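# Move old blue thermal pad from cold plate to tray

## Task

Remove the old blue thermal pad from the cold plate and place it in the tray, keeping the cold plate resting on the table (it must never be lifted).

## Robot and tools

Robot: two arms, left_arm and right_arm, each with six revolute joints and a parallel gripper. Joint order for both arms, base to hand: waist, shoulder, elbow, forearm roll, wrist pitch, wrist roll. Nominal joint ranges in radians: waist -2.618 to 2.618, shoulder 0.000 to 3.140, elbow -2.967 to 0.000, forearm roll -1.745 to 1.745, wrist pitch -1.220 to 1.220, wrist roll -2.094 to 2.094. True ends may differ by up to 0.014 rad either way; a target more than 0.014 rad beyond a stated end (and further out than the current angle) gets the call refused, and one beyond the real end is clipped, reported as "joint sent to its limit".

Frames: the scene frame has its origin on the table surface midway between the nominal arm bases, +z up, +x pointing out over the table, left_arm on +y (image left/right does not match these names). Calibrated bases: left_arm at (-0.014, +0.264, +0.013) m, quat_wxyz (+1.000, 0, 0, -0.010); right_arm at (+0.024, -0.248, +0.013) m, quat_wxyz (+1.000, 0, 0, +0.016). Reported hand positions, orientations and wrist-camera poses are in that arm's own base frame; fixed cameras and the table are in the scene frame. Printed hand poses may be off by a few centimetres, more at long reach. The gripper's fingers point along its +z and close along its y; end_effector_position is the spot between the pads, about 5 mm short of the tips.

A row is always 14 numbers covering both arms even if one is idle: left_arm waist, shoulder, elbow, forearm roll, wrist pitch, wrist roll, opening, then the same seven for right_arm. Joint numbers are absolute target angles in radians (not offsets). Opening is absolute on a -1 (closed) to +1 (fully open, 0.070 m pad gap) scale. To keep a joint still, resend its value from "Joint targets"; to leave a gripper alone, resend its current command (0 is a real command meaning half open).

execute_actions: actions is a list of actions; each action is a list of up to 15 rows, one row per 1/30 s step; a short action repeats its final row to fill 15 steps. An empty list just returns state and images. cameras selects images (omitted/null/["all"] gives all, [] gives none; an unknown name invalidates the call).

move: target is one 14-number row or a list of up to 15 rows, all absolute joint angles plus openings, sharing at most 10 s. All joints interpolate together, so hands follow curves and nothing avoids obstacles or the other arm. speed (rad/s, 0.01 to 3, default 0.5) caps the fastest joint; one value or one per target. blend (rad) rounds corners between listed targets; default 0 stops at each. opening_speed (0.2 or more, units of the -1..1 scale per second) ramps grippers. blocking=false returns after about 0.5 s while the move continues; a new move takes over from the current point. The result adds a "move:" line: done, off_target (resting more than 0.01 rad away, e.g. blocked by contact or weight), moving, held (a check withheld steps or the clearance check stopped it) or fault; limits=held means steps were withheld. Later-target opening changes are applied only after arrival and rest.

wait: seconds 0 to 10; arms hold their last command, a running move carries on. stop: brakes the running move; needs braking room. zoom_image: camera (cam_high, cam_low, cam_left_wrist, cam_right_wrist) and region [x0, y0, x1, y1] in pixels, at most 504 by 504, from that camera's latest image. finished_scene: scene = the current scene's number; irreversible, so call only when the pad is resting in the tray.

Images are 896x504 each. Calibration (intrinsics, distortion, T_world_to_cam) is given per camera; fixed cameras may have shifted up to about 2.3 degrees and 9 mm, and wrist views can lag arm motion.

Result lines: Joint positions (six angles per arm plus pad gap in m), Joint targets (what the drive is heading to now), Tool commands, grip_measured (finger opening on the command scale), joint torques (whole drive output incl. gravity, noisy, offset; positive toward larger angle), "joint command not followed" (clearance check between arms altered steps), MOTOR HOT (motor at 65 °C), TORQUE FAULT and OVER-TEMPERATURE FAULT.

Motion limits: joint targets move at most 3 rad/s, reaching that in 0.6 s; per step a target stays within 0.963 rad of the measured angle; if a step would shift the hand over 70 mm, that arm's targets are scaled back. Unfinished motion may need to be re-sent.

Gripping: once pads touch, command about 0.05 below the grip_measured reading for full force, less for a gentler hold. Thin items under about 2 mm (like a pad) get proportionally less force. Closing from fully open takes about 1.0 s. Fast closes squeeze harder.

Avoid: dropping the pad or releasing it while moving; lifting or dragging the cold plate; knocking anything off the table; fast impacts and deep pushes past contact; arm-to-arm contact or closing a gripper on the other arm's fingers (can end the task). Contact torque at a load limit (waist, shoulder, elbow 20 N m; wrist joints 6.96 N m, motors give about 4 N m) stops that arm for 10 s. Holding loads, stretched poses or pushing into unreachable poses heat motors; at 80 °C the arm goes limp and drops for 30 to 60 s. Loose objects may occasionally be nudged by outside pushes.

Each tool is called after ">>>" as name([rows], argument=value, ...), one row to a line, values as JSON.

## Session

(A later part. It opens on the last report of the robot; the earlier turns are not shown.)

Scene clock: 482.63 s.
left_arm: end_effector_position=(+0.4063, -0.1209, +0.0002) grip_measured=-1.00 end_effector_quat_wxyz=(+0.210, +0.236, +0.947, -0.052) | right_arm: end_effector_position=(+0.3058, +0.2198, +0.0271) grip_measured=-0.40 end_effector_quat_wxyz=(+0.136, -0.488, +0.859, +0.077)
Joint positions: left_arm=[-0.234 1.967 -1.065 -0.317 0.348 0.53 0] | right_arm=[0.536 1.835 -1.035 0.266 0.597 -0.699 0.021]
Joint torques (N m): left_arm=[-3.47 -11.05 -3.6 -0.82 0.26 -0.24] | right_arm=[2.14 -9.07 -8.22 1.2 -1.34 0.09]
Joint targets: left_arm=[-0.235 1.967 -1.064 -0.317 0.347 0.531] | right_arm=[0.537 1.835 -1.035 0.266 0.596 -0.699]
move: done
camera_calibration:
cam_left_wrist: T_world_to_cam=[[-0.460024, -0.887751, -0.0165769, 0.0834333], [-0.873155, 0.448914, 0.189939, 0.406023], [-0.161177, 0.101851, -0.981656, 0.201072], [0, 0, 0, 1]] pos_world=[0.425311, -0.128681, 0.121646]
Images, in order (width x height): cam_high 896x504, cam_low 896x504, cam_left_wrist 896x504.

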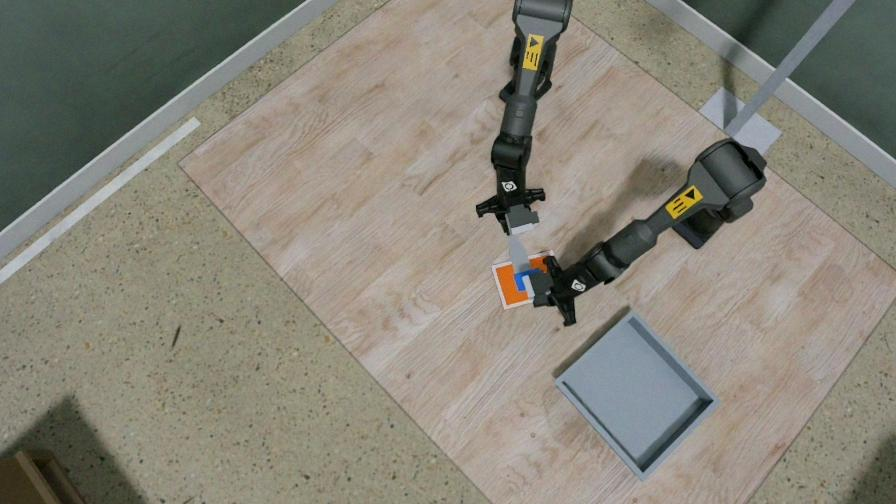

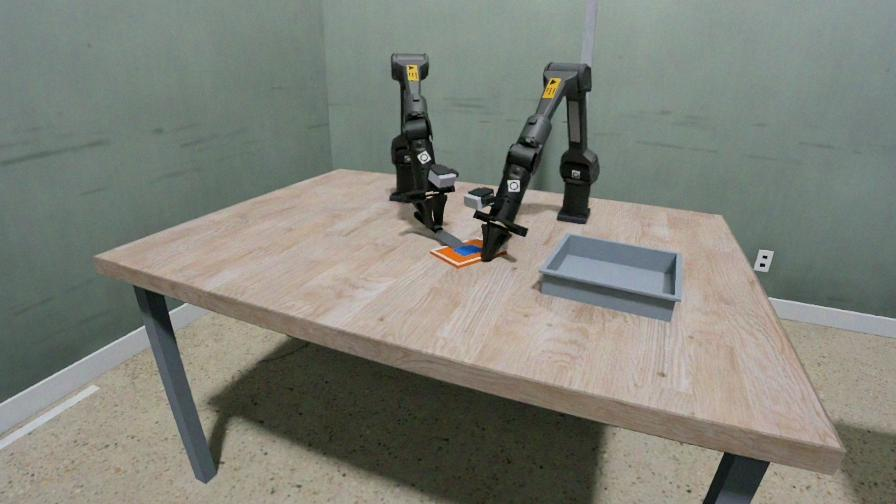

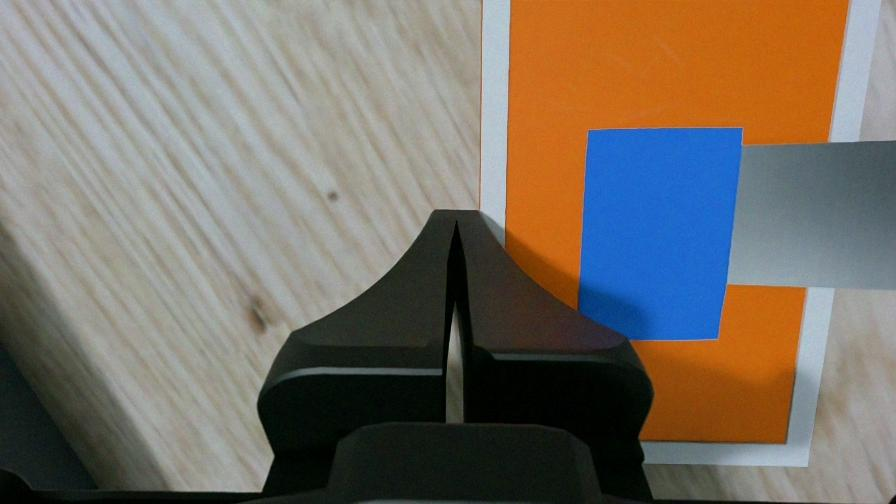

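>>> move(target=[-0.2345, 1.9668, -1.0642, -0.3172, 0.3475, 0.5306, -1.0, 0.5583, 1.8745, -1.0973, 0.249, 0.6145, -0.6616, -0.6], speed=0.04)

>>> zoom_image(camera="cam_left_wrist", region=[460, 80, 896, 480])

>>> zoom_image(camera="cam_low", region=[400, 190, 520, 280])

Scene clock: 495.63 s.
left_arm: end_effector_position=(+0.4066, -0.1206, +0.0003) grip_measured=-1.00 end_effector_quat_wxyz=(+0.211, +0.235, +0.947, -0.052) | right_arm: end_effector_position=(+0.3135, +0.2325, +0.0270) grip_measured=-0.40 end_effector_quat_wxyz=(+0.135, -0.489, +0.858, +0.077)
Joint positions: left_arm=[-0.233 1.967 -1.065 -0.317 0.347 0.53 0] | right_arm=[0.557 1.875 -1.097 0.248 0.616 -0.662 0.021]
Joint torques (N m): left_arm=[-8.53 -11.36 -3.57 -1.56 1.17 -0.23] | right_arm=[4.44 -10.07 -10.85 2.23 -2.46 0]
Joint targets: left_arm=[-0.234 1.967 -1.064 -0.317 0.347 0.531] | right_arm=[0.558 1.875 -1.097 0.249 0.614 -0.662]
move: done
camera_calibration:
cam_left_wrist: T_world_to_cam=[[-0.459092, -0.888228, -0.0169055, 0.0834637], [-0.873771, 0.448019, 0.189219, 0.406232], [-0.160496, 0.101641, -0.981789, 0.20086], [0, 0, 0, 1]] pos_world=[0.425509, -0.12828, 0.121747]
cam_right_wrist: T_world_to_cam=[[0.858576, -0.512519, 0.0131241, -0.151297], [-0.492362, -0.817132, 0.299793, 0.336094], [-0.142925, -0.263856, -0.953914, 0.257762], [0, 0, 0, 1]] pos_world=[0.332221, 0.265103, 0.14711]

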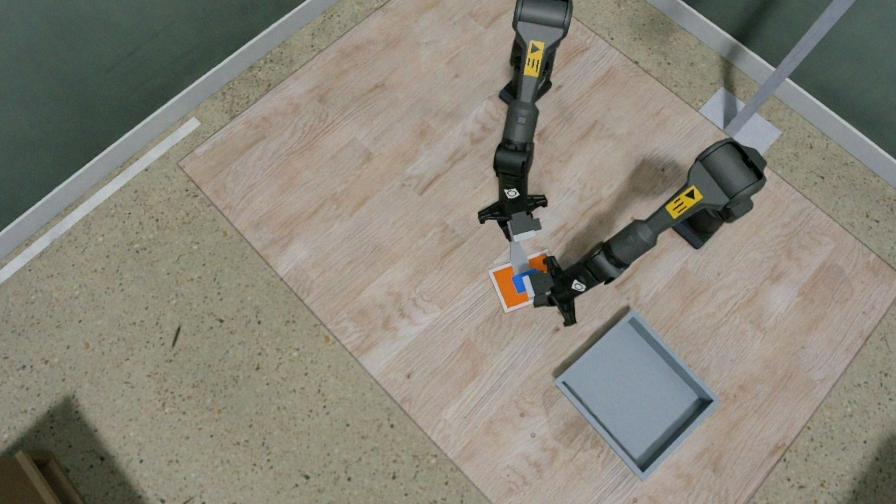

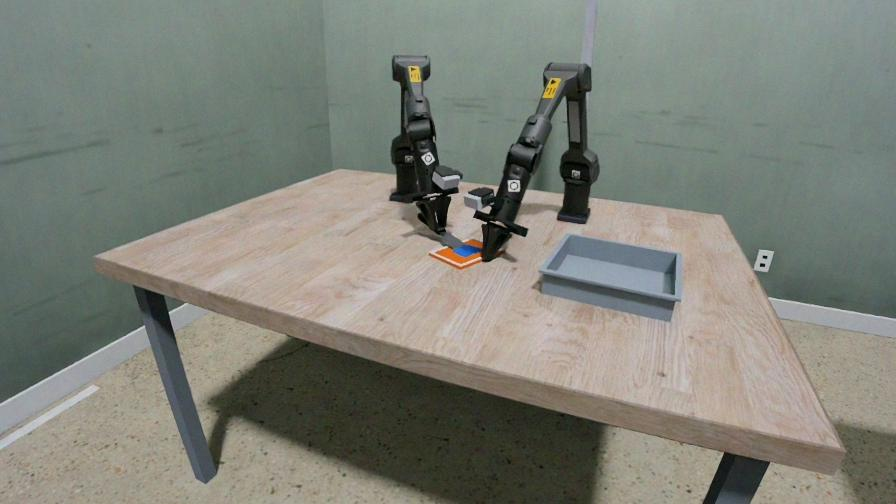

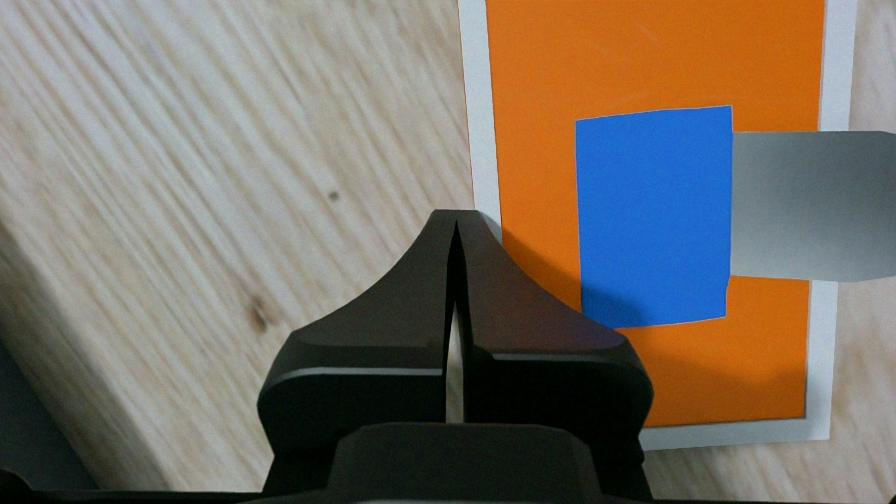

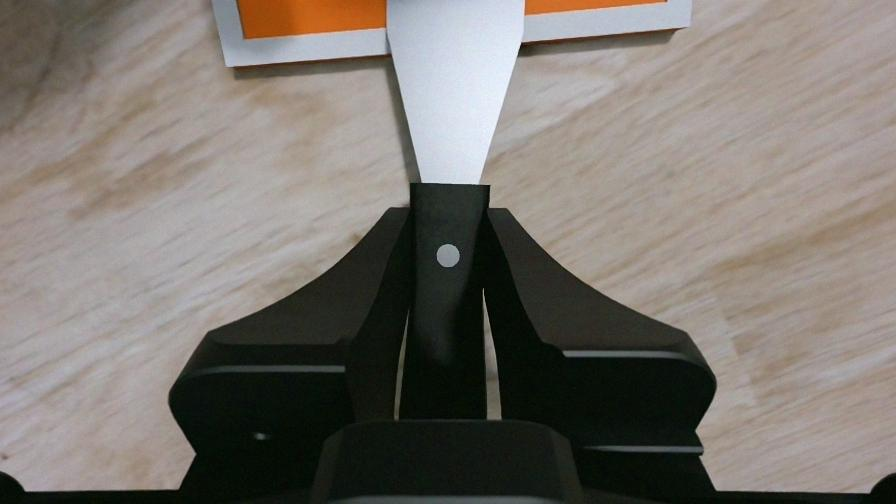

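Scaled by 1.156 from the camera's 896x504 image, which has a finer 1280x720 frame.

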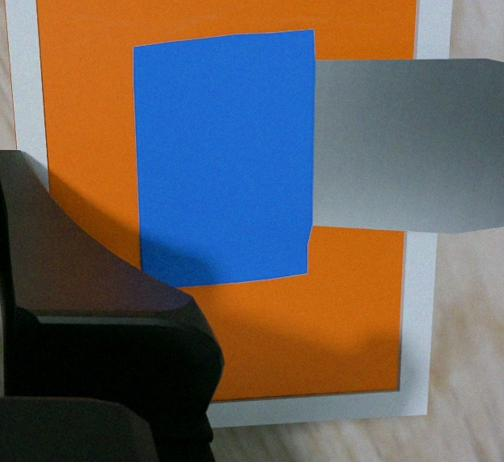

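Scaled by 4.200 from the camera's 896x504 image, which has a finer 1280x720 frame.

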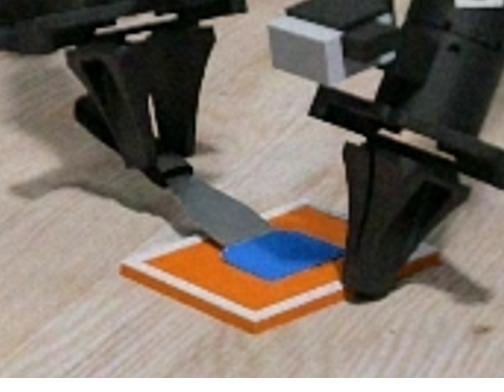

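>>> move(target=[-0.2345, 1.9668, -1.0642, -0.3172, 0.3475, 0.5306, -1.0, 0.5688, 1.894, -1.1282, 0.2406, 0.6236, -0.643, -0.6], speed=0.03, cameras=["cam_left_wrist", "cam_low", "cam_right_wrist"])

>>> zoom_image(camera="cam_left_wrist", region=[460, 80, 896, 480])

>>> zoom_image(camera="cam_low", region=[400, 190, 520, 280])

Scene clock: 506.77 s.
left_arm: end_effector_position=(+0.4064, -0.1211, +0.0003) grip_measured=-1.00 end_effector_quat_wxyz=(+0.211, +0.236, +0.947, -0.052) | right_arm: end_effector_position=(+0.3178, +0.2396, +0.0277) grip_measured=-0.39 end_effector_quat_wxyz=(+0.137, -0.488, +0.858, +0.078)
Joint positions: left_arm=[-0.234 1.967 -1.065 -0.318 0.347 0.53 0] | right_arm=[0.568 1.893 -1.129 0.241 0.623 -0.644 0.021]
Joint torques (N m): left_arm=[-9.66 -11.3 -2.88 -1.63 2.04 -0.23] | right_arm=[4.65 -10.46 -11.43 2.22 -2.53 0.04]
Joint targets: left_arm=[-0.234 1.967 -1.064 -0.317 0.347 0.531] | right_arm=[0.569 1.894 -1.128 0.241 0.624 -0.643]
move: done
camera_calibration:
cam_left_wrist: T_world_to_cam=[[-0.459489, -0.888033, -0.0163305, 0.0830522], [-0.873544, 0.448514, 0.189091, 0.406265], [-0.160595, 0.101151, -0.981824, 0.200861], [0, 0, 0, 1]] pos_world=[0.425309, -0.12878, 0.121746]
cam_right_wrist: T_world_to_cam=[[0.858145, -0.513208, 0.014307, -0.151235], [-0.493857, -0.81753, 0.296226, 0.344473], [-0.140329, -0.261271, -0.955011, 0.259468], [0, 0, 0, 1]] pos_world=[0.336313, 0.271794, 0.147917]
Images, in order (width x height): cam_low 896x504, cam_left_wrist 896x504, cam_right_wrist 896x504.

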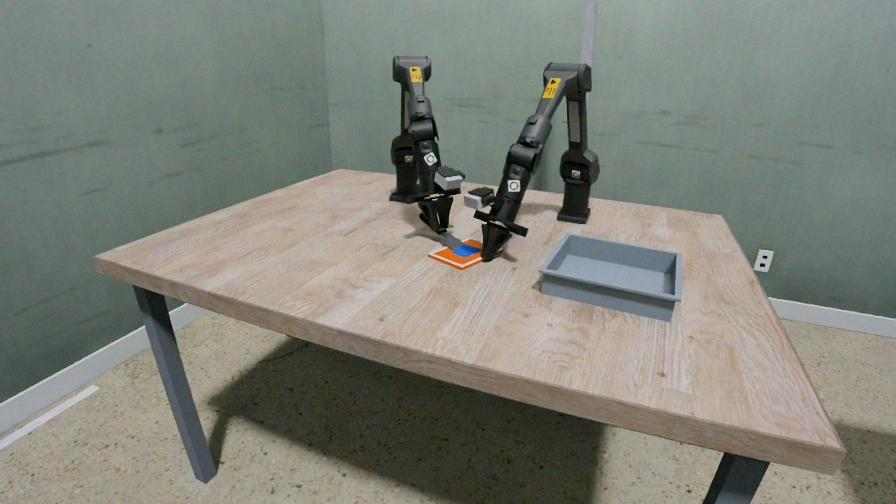

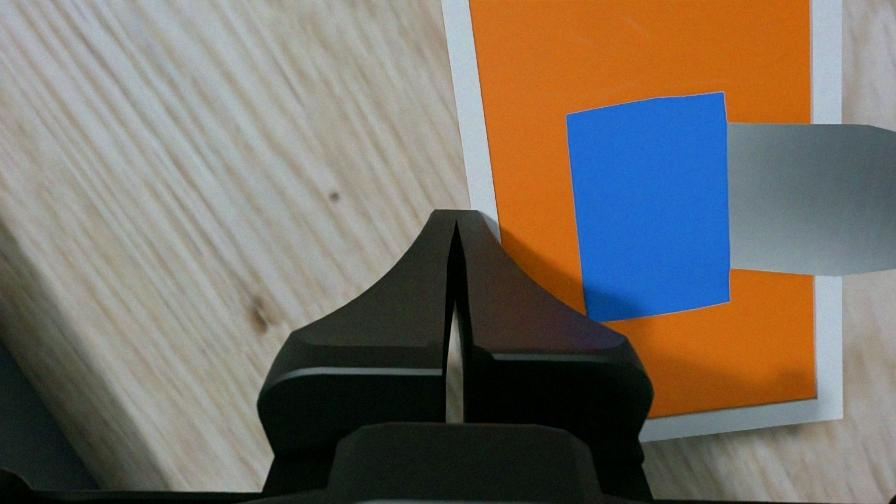

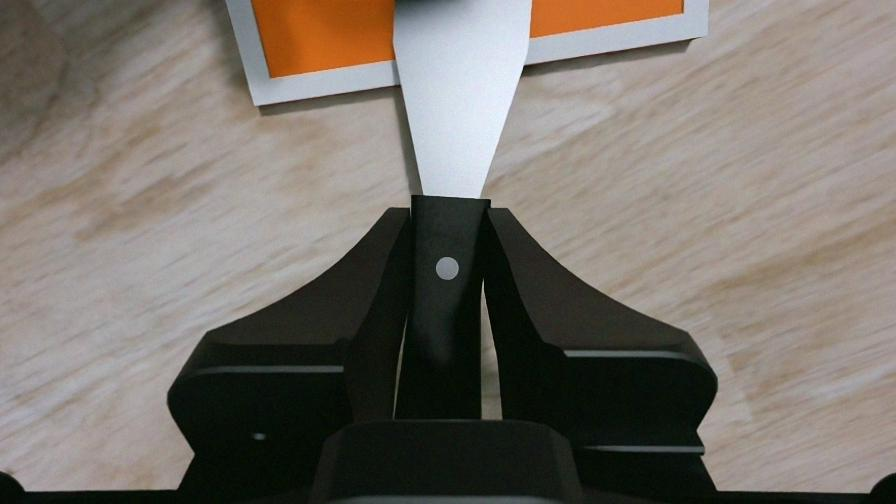

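Scaled by 1.156 from the camera's 896x504 image, which has a finer 1280x720 frame.

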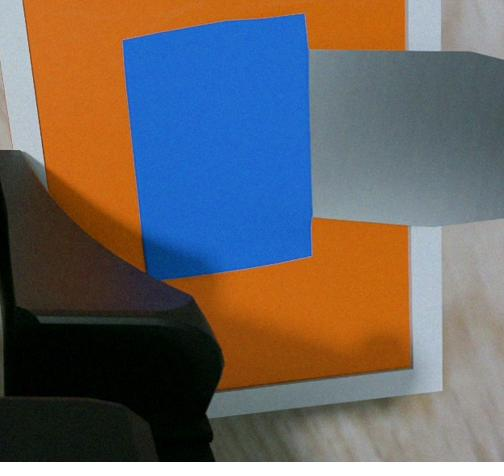

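Scaled by 4.200 from the camera's 896x504 image, which has a finer 1280x720 frame.

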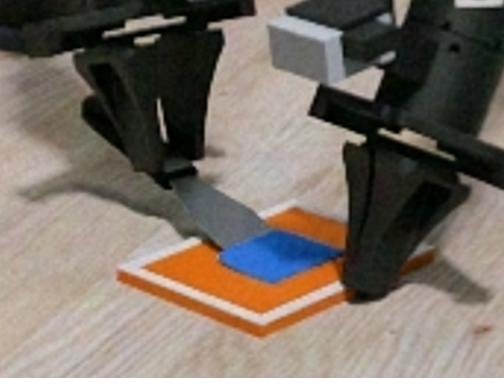

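>>> move([
  [-0.2345, 1.9668, -1.0642, -0.3172, 0.3475, 0.5306, -1.0, 0.5625, 1.8823, -1.1097, 0.2456, 0.6181, -0.6542, -0.6],
  [-0.1913, 1.9774, -1.083, -0.3541, 0.3651, 0.6034, -1.0, 0.5625, 1.8823, -1.1097, 0.2456, 0.6181, -0.6542, -0.6],
  [-0.1772, 1.8683, -1.1254, -0.2725, 0.5141, 0.529, -1.0, 0.5625, 1.8823, -1.1097, 0.2456, 0.6181, -0.6542, -0.6],
], speed=[0.05, 0.15, 0.4], blend=[0, 0.02, 0], cameras=["cam_left_wrist", "cam_high"])

>>> move([
  [-0.25, 1.8, -1.3, -0.1, 0.9, -0.6, 1.0, 0.5625, 1.8823, -1.1097, 0.2456, 0.6181, -0.6542, -0.6],
  [-0.349, 2.1332, -1.6588, 0.0, 1.1836, -1.5917, 1.0, 0.5625, 1.8823, -1.1097, 0.2456, 0.6181, -0.6542, -0.6],
], speed=[0.8, 0.6], blend=[0.15, 0], opening_speed=1.5)

Scene clock: 550.93 s.
left_arm: end_effector_position=(+0.4094, -0.1033, +0.0465) grip_measured=-1.00 end_effector_quat_wxyz=(+0.211, +0.240, +0.946, -0.053) | right_arm: end_effector_position=(+0.3153, +0.2361, +0.0275) grip_measured=-0.39 end_effector_quat_wxyz=(+0.136, -0.489, +0.858, +0.078)
Joint positions: left_arm=[-0.178 1.866 -1.126 -0.272 0.515 0.528 0] | right_arm=[0.563 1.883 -1.111 0.246 0.618 -0.654 0.021]
Joint torques (N m): left_arm=[0.94 -8.82 -3.34 -0.27 -0.72 -0.02] | right_arm=[-1.01 -10.38 -4.17 -0.04 0.06 -0.05]
Joint targets: left_arm=[-0.177 1.868 -1.125 -0.272 0.514 0.529] | right_arm=[0.562 1.882 -1.110 0.246 0.618 -0.654]
move: done
camera_calibration:
cam_left_wrist: T_world_to_cam=[[-0.466962, -0.884108, -0.0172912, 0.104563], [-0.870084, 0.45589, 0.187396, 0.39156], [-0.157796, 0.102552, -0.982132, 0.243975], [0, 0, 0, 1]] pos_world=[0.428015, -0.111083, 0.168047]
Images, in order (width x height): cam_high 896x504, cam_left_wrist 896x504.

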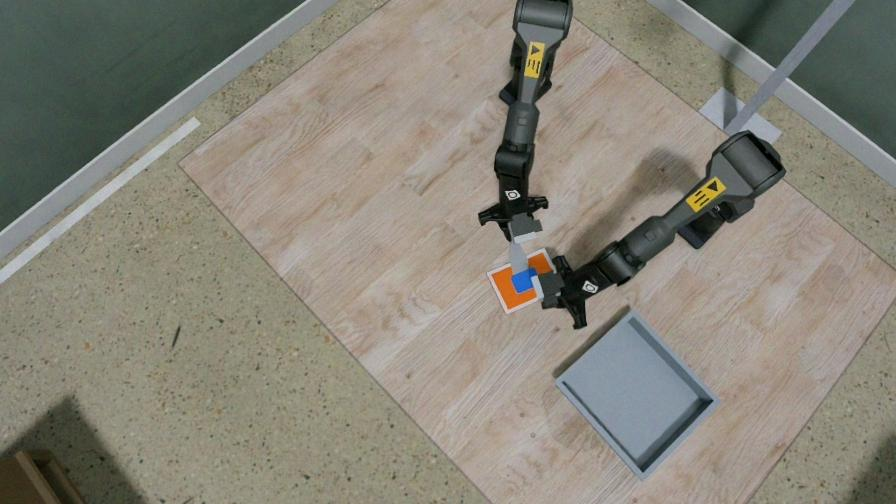

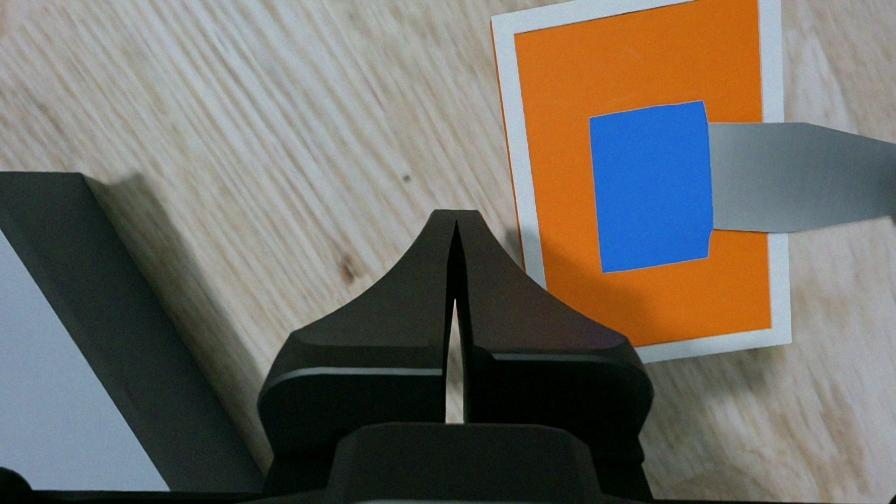

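Scene clock: 554.43 s.
left_arm: end_effector_position=(+0.3982, -0.1447, +0.0449) grip_measured=+0.98 end_effector_quat_wxyz=(+0.000, -0.583, +0.813, +0.000) | right_arm: end_effector_position=(+0.3150, +0.2360, +0.0272) grip_measured=-0.39 end_effector_quat_wxyz=(+0.136, -0.489, +0.858, +0.078)
Joint positions: left_arm=[-0.348 2.134 -1.659 0 1.184 -1.593 0.069] | right_arm=[0.563 1.883 -1.11 0.246 0.618 -0.654 0.021]
Joint torques (N m): left_arm=[-0.17 -13.41 -4.06 0.14 -0.2 -0.01] | right_arm=[-0.97 -9.4 -4.12 -0.02 0.04 0.13]
Joint targets: left_arm=[-0.349 2.133 -1.659 0.000 1.184 -1.592] | right_arm=[0.563 1.882 -1.110 0.246 0.618 -0.654]
move: done
camera_calibration:
cam_left_wrist: T_world_to_cam=[[0.947619, -0.3188, -0.0196278, -0.418654], [-0.247158, -0.770814, 0.587162, -0.0424735], [-0.202317, -0.551555, -0.809231, 0.160087], [0, 0, 0, 1]] pos_world=[0.418615, -0.0779094, 0.146269]
cam_right_wrist: T_world_to_cam=[[0.858758, -0.512205, 0.0134549, -0.151004], [-0.492447, -0.817811, 0.297794, 0.339887], [-0.141528, -0.262359, -0.954535, 0.258344], [0, 0, 0, 1]] pos_world=[0.333616, 0.268397, 0.147414]

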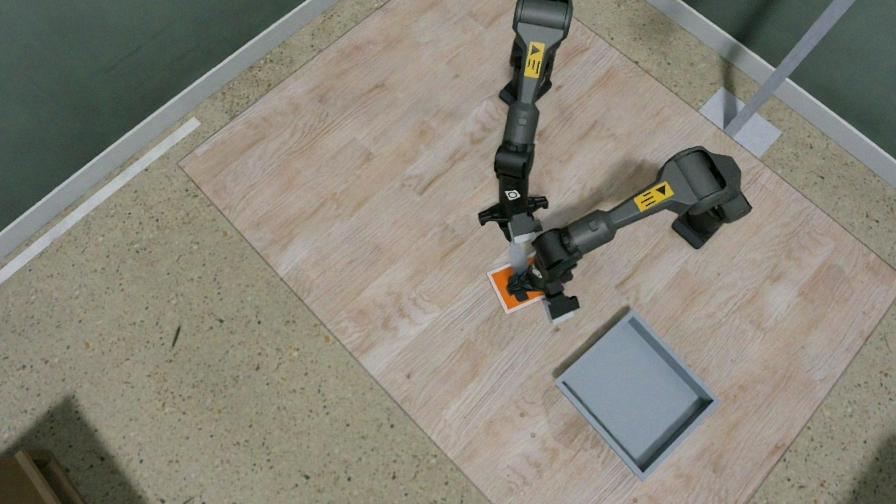

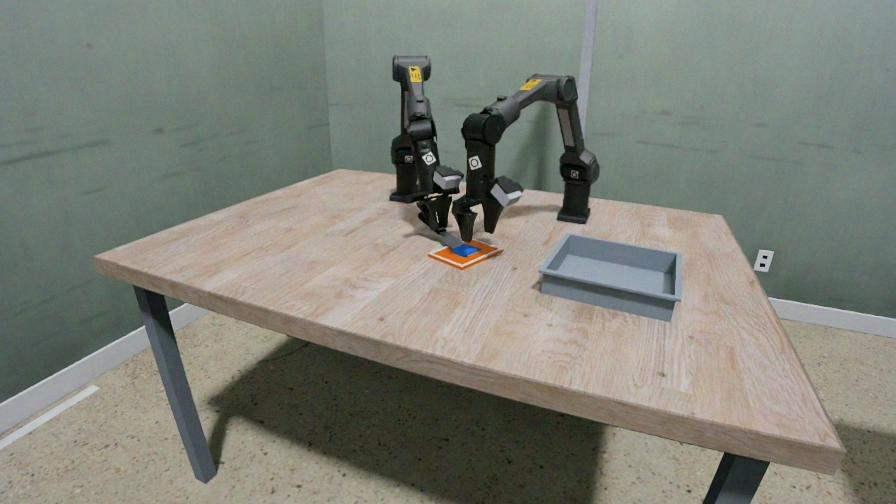

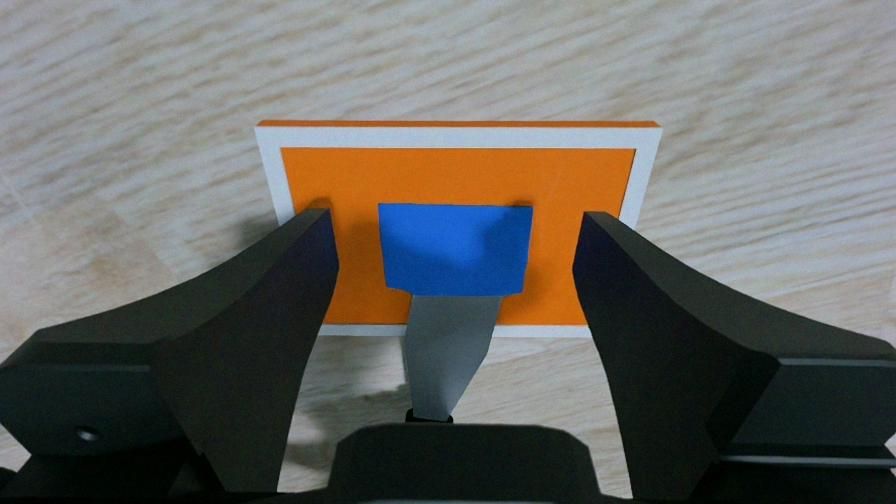

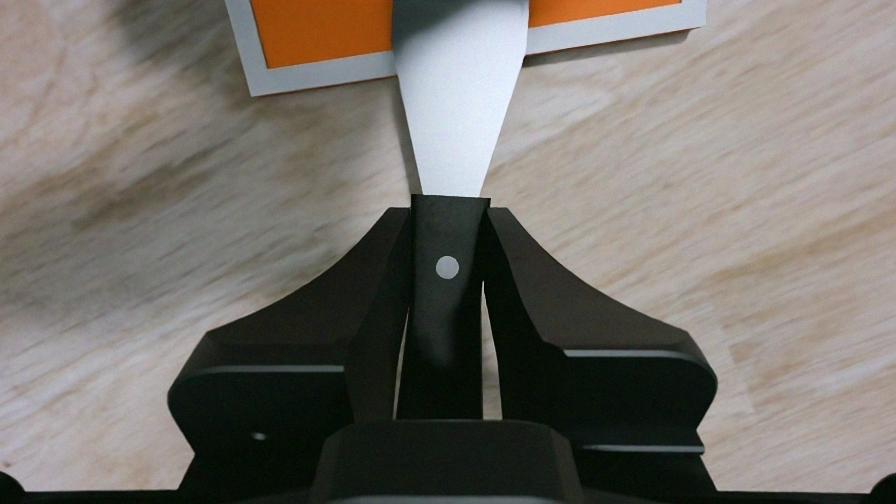

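>>> zoom_image(camera="cam_left_wrist", region=[250, 100, 670, 440])

>>> zoom_image(camera="cam_low", region=[400, 190, 520, 280])

Scaled by 1.200 from the camera's 896x504 image, which has a finer 1280x720 frame.

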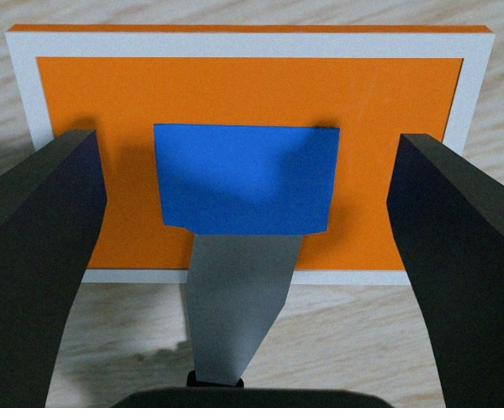

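Scaled by 4.200 from the camera's 896x504 image, which has a finer 1280x720 frame.

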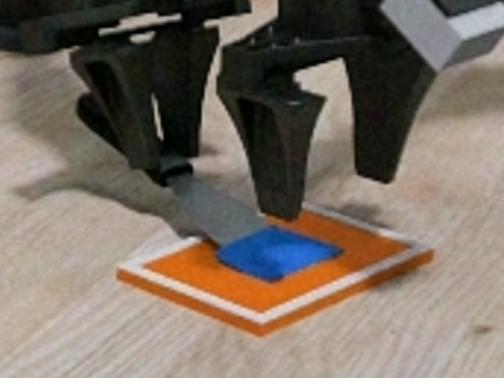

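>>> move([
  [-0.3648, 2.1915, -1.6072, 0.0, 1.0737, -1.6074, 1.0, 0.5625, 1.8823, -1.1097, 0.2456, 0.6181, -0.6542, -0.6],
  [-0.3648, 2.1976, -1.6012, 0.0, 1.0616, -1.6074, 1.0, 0.5625, 1.8823, -1.1097, 0.2456, 0.6181, -0.6542, -0.6],
], speed=[0.15, 0.02], cameras=["cam_left_wrist", "cam_low"])

>>> zoom_image(camera="cam_left_wrist", region=[250, 100, 670, 440])

Scene clock: 576.20 s.
left_arm: end_effector_position=(+0.3985, -0.1523, +0.0043) grip_measured=+0.98 end_effector_quat_wxyz=(+0.000, -0.582, +0.813, +0.000) | right_arm: end_effector_position=(+0.3150, +0.2360, +0.0272) grip_measured=-0.39 end_effector_quat_wxyz=(+0.136, -0.489, +0.858, +0.078)
Joint positions: left_arm=[-0.365 2.198 -1.602 0 1.062 -1.607 0.069] | right_arm=[0.563 1.883 -1.11 0.246 0.618 -0.654 0.021]
Joint torques (N m): left_arm=[0.05 -12.13 -2.93 0.01 -0.1 -0.16] | right_arm=[0.08 -9.73 -4.87 0.29 -0.13 0.01]
Joint targets: left_arm=[-0.365 2.198 -1.601 0.000 1.062 -1.607] | right_arm=[0.562 1.882 -1.110 0.246 0.618 -0.654]
move: done
camera_calibration:
cam_left_wrist: T_world_to_cam=[[0.946967, -0.320796, -0.0185436, -0.422264], [-0.249373, -0.770075, 0.587195, -0.0234034], [-0.20265, -0.55143, -0.809233, 0.123272], [0, 0, 0, 1]] pos_world=[0.419015, -0.085507, 0.105668]
Images, in order (width x height): cam_low 896x504, cam_left_wrist 896x504.

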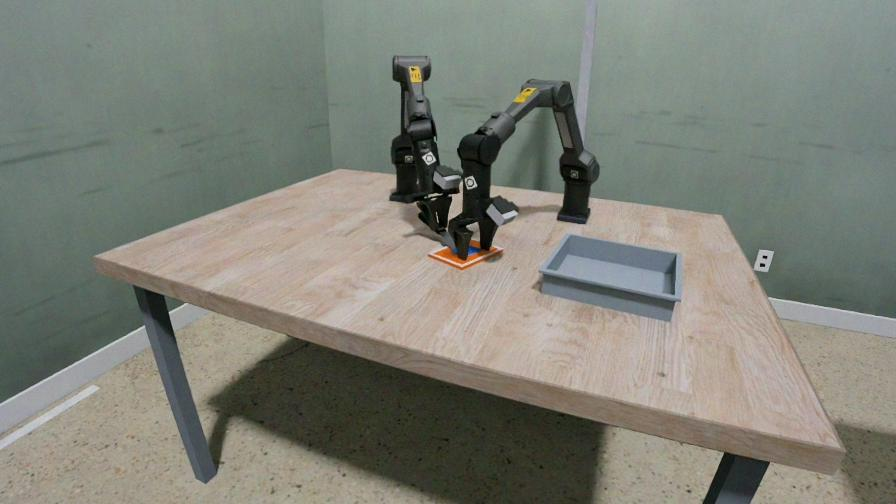

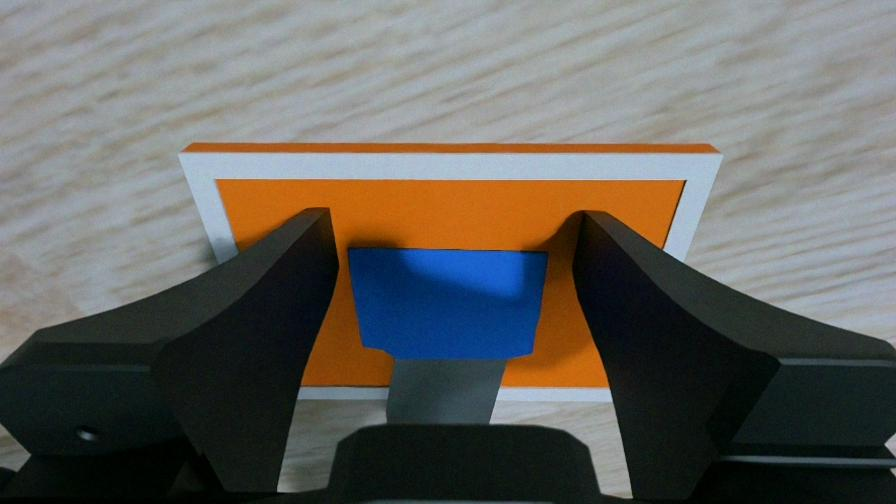

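Scaled by 1.200 from the camera's 896x504 image, which has a finer 1280x720 frame.

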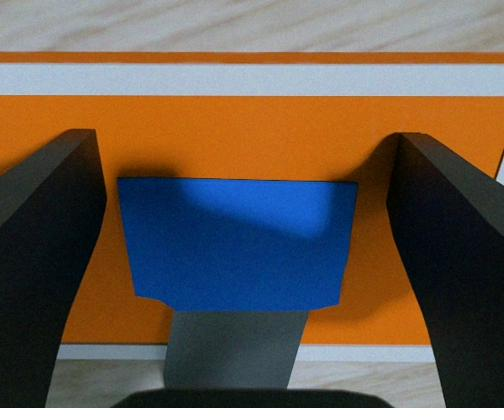

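>>> move(target=[-0.3648, 2.2007, -1.5982, 0.0, 1.0555, -1.6074, 1.0, 0.5625, 1.8823, -1.1097, 0.2456, 0.6181, -0.6542, -0.6], speed=0.02, cameras=[])

>>> move(target=[-0.3648, 2.2038, -1.5952, 0.0, 1.0494, -1.6074, 1.0, 0.5625, 1.8823, -1.1097, 0.2456, 0.6181, -0.6542, -0.6], speed=0.02, cameras=[])

Scene clock: 582.30 s.
left_arm: end_effector_position=(+0.3987, -0.1523, +0.0028) grip_measured=+0.98 end_effector_quat_wxyz=(+0.000, -0.582, +0.813, -0.001) | right_arm: end_effector_position=(+0.3150, +0.2360, +0.0272) grip_measured=-0.39 end_effector_quat_wxyz=(+0.136, -0.489, +0.858, +0.078)
Joint positions: left_arm=[-0.365 2.2 -1.599 0 1.056 -1.607 0.069] | right_arm=[0.563 1.883 -1.11 0.246 0.618 -0.654 0.021]
Joint torques (N m): left_arm=[1.14 -11.97 -2.84 0.03 -0.14 -0.01] | right_arm=[0.08 -9.83 -5.05 0.34 -0.11 -0.03]
Joint targets: left_arm=[-0.365 2.201 -1.598 0.000 1.055 -1.607] | right_arm=[0.562 1.882 -1.110 0.246 0.618 -0.654]
move: done
No camera images: "cameras" was empty.

Scene clock: 583.00 s.
left_arm: end_effector_position=(+0.3986, -0.1523, +0.0021) grip_measured=+0.98 end_effector_quat_wxyz=(+0.001, -0.582, +0.813, -0.001) | right_arm: end_effector_position=(+0.3150, +0.2360, +0.0272) grip_measured=-0.39 end_effector_quat_wxyz=(+0.136, -0.489, +0.858, +0.078)
Joint positions: left_arm=[-0.365 2.2 -1.596 0 1.052 -1.607 0.069] | right_arm=[0.563 1.883 -1.11 0.246 0.618 -0.654 0.021]
Joint torques (N m): left_arm=[1.11 -4.53 -1.61 0.03 -2.29 -0.02] | right_arm=[0.07 -9.83 -5.05 0.34 -0.12 -0.03]
Joint targets: left_arm=[-0.365 2.204 -1.595 0.000 1.049 -1.607] | right_arm=[0.562 1.882 -1.110 0.246 0.618 -0.654]
move: done
No camera images: "cameras" was empty.

>>> move(target=[-0.3648, 2.2038, -1.5952, 0.0, 1.052, -1.6074, 1.0, 0.4825, 1.9463, -1.2131, 0.3281, 0.7202, -0.9839, -0.6], speed=0.08, cameras=["cam_left_wrist", "cam_low", "cam_right_wrist"])

>>> zoom_image(camera="cam_left_wrist", region=[250, 100, 670, 440])

Scene clock: 619.90 s.
left_arm: end_effector_position=(+0.3986, -0.1523, +0.0014) grip_measured=+0.97 end_effector_quat_wxyz=(+0.000, -0.582, +0.813, -0.001) | right_arm: end_effector_position=(+0.3347, +0.2283, +0.0271) grip_measured=-0.39 end_effector_quat_wxyz=(+0.127, -0.575, +0.803, +0.091)
Joint positions: left_arm=[-0.365 2.201 -1.596 0 1.051 -1.607 0.069] | right_arm=[0.482 1.946 -1.213 0.327 0.72 -0.984 0.021]
Joint torques (N m): left_arm=[0.25 2.51 0.85 -0.5 -0.53 -0.13] | right_arm=[0.86 -10.48 -6.87 1.2 -0.63 -0.08]
Joint targets: left_arm=[-0.365 2.204 -1.595 0.000 1.052 -1.607] | right_arm=[0.482 1.946 -1.213 0.328 0.720 -0.984]
move: done
camera_calibration:
cam_left_wrist: T_world_to_cam=[[0.947019, -0.32071, -0.0173012, -0.422364], [-0.249967, -0.769804, 0.587298, -0.0214634], [-0.201671, -0.551858, -0.809186, 0.120453], [0, 0, 0, 1]] pos_world=[0.418913, -0.0855065, 0.102767]
cam_right_wrist: T_world_to_cam=[[0.945311, -0.325872, 0.0139383, -0.243399], [-0.314961, -0.900882, 0.298684, 0.302882], [-0.084776, -0.286739, -0.95425, 0.245518], [0, 0, 0, 1]] pos_world=[0.346298, 0.263944, 0.147212]
Images, in order (width x height): cam_low 896x504, cam_left_wrist 896x504, cam_right_wrist 896x504.

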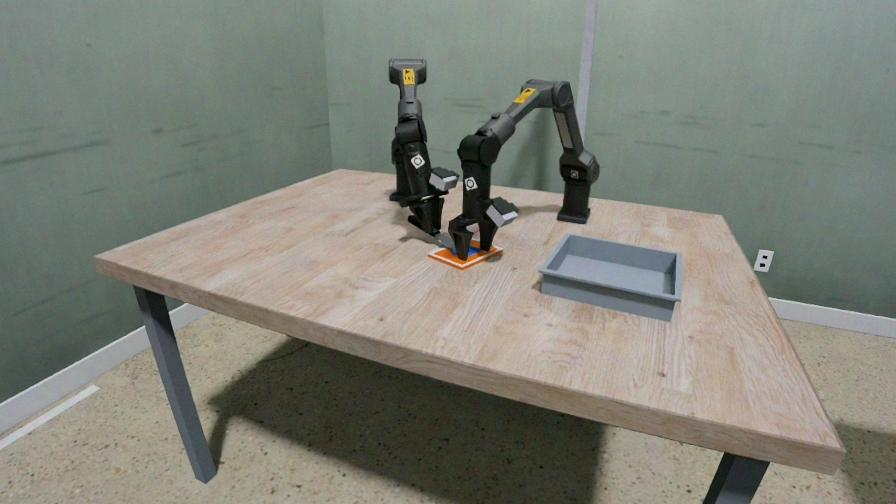

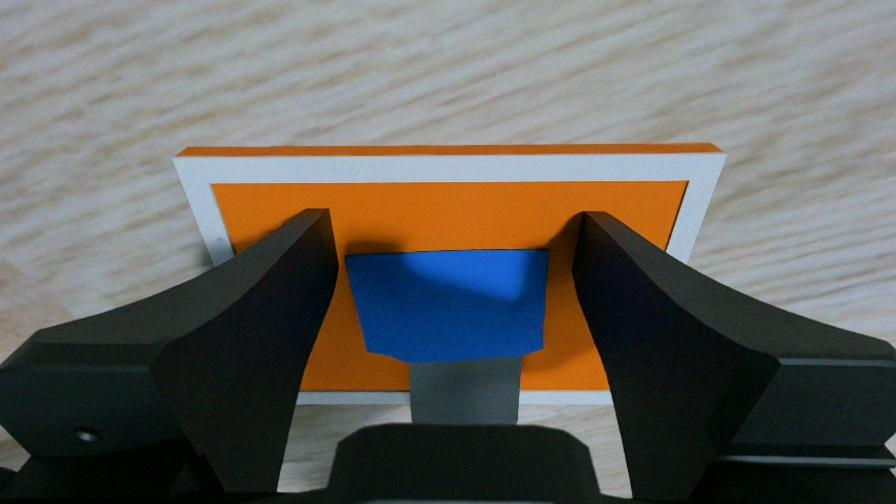

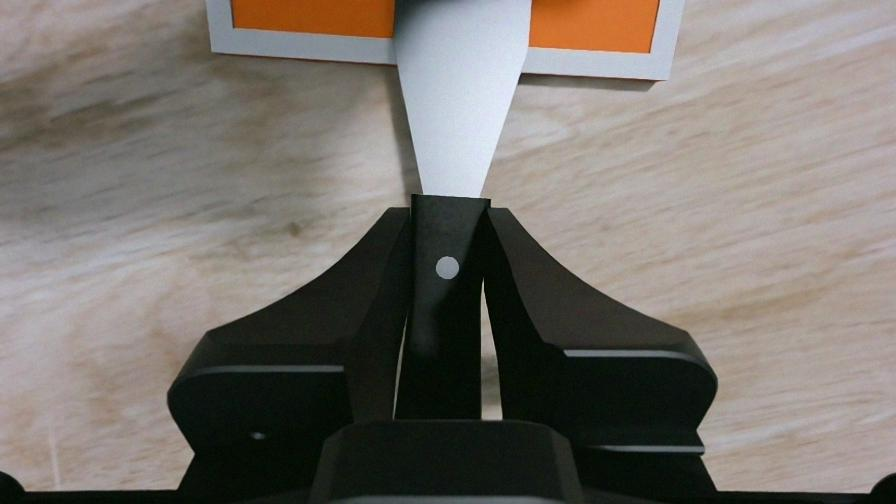

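Scaled by 1.200 from the camera's 896x504 image, which has a finer 1280x720 frame.

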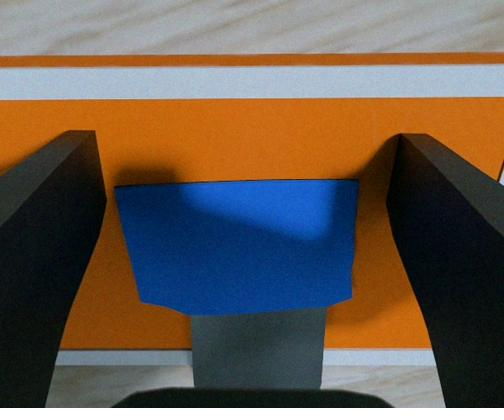

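>>> move(target=[-0.3648, 2.2023, -1.5967, 0.0, 1.0545, -1.6074, 1.0, 0.5006, 1.9693, -1.2511, 0.318, 0.7298, -0.956, -0.6], speed=0.02, cameras=["cam_left_wrist", "cam_low", "cam_right_wrist"])

>>> zoom_image(camera="cam_left_wrist", region=[250, 100, 670, 440])

>>> zoom_image(camera="cam_low", region=[400, 190, 520, 280])

Scene clock: 636.23 s.
left_arm: end_effector_position=(+0.3977, -0.1512, +0.0012) grip_measured=+0.98 end_effector_quat_wxyz=(+0.000, -0.582, +0.813, +0.002) | right_arm: end_effector_position=(+0.3385, +0.2379, +0.0272) grip_measured=-0.39 end_effector_quat_wxyz=(+0.127, -0.574, +0.804, +0.091)
Joint positions: left_arm=[-0.364 2.201 -1.595 0.002 1.055 -1.607 0.069] | right_arm=[0.501 1.969 -1.251 0.318 0.73 -0.956 0.021]
Joint torques (N m): left_arm=[-4.34 1.89 -0.17 -2.26 -1.15 -0.16] | right_arm=[6.32 -11.32 -10.84 3.63 -2.19 0.06]
Joint targets: left_arm=[-0.365 2.202 -1.597 0.000 1.055 -1.607] | right_arm=[0.501 1.969 -1.251 0.318 0.730 -0.956]
move: done
camera_calibration:
cam_left_wrist: T_world_to_cam=[[0.94691, -0.320737, -0.0221411, -0.421193], [-0.247724, -0.771782, 0.58565, -0.0218901], [-0.204927, -0.549072, -0.810262, 0.122526], [0, 0, 0, 1]] pos_world=[0.418518, -0.0847107, 0.102773]
cam_right_wrist: T_world_to_cam=[[0.945179, -0.326259, 0.013825, -0.24373], [-0.315355, -0.900962, 0.298024, 0.312863], [-0.0847771, -0.286046, -0.954458, 0.248502], [0, 0, 0, 1]] pos_world=[0.350099, 0.273441, 0.147313]
Images, in order (width x height): cam_low 896x504, cam_left_wrist 896x504, cam_right_wrist 896x504.

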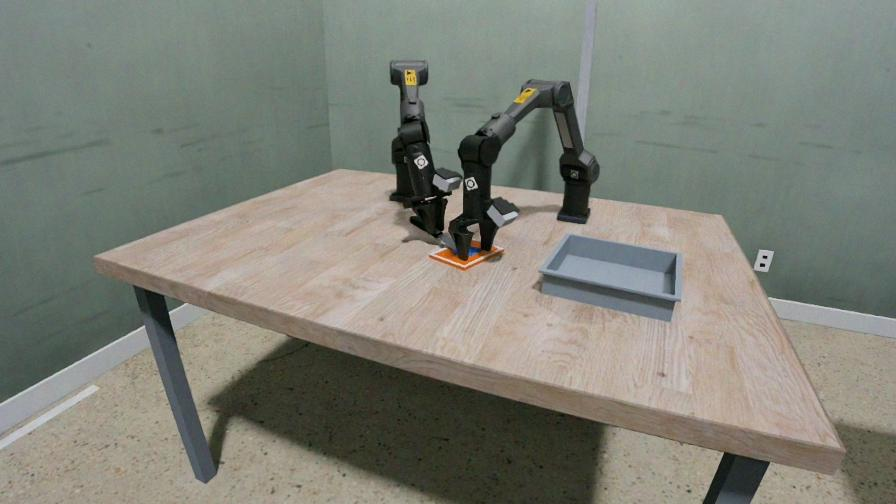

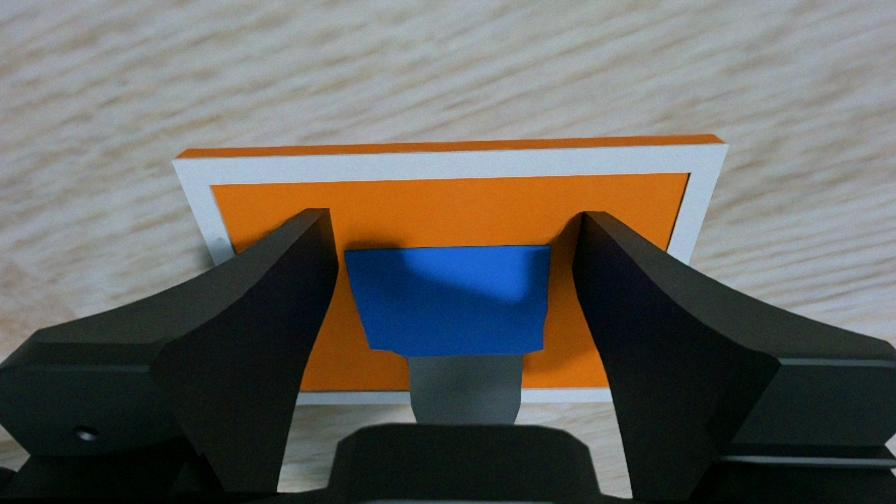

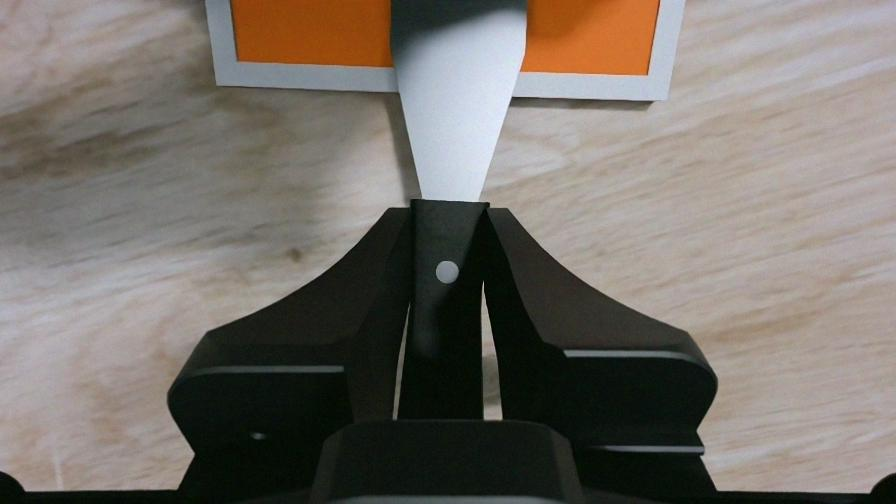

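Scaled by 1.200 from the camera's 896x504 image, which has a finer 1280x720 frame.

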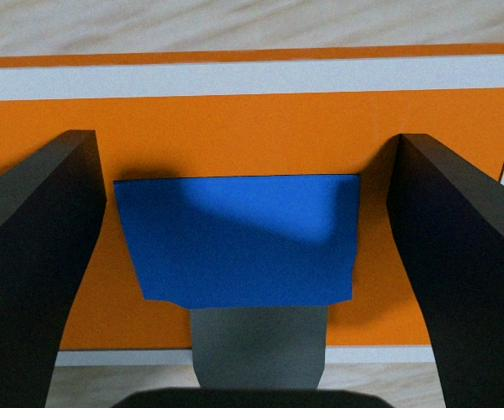

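Scaled by 4.200 from the camera's 896x504 image, which has a finer 1280x720 frame.

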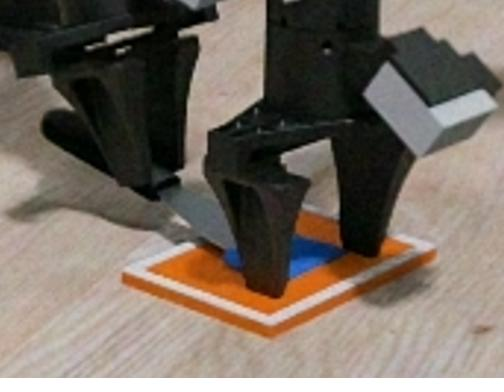

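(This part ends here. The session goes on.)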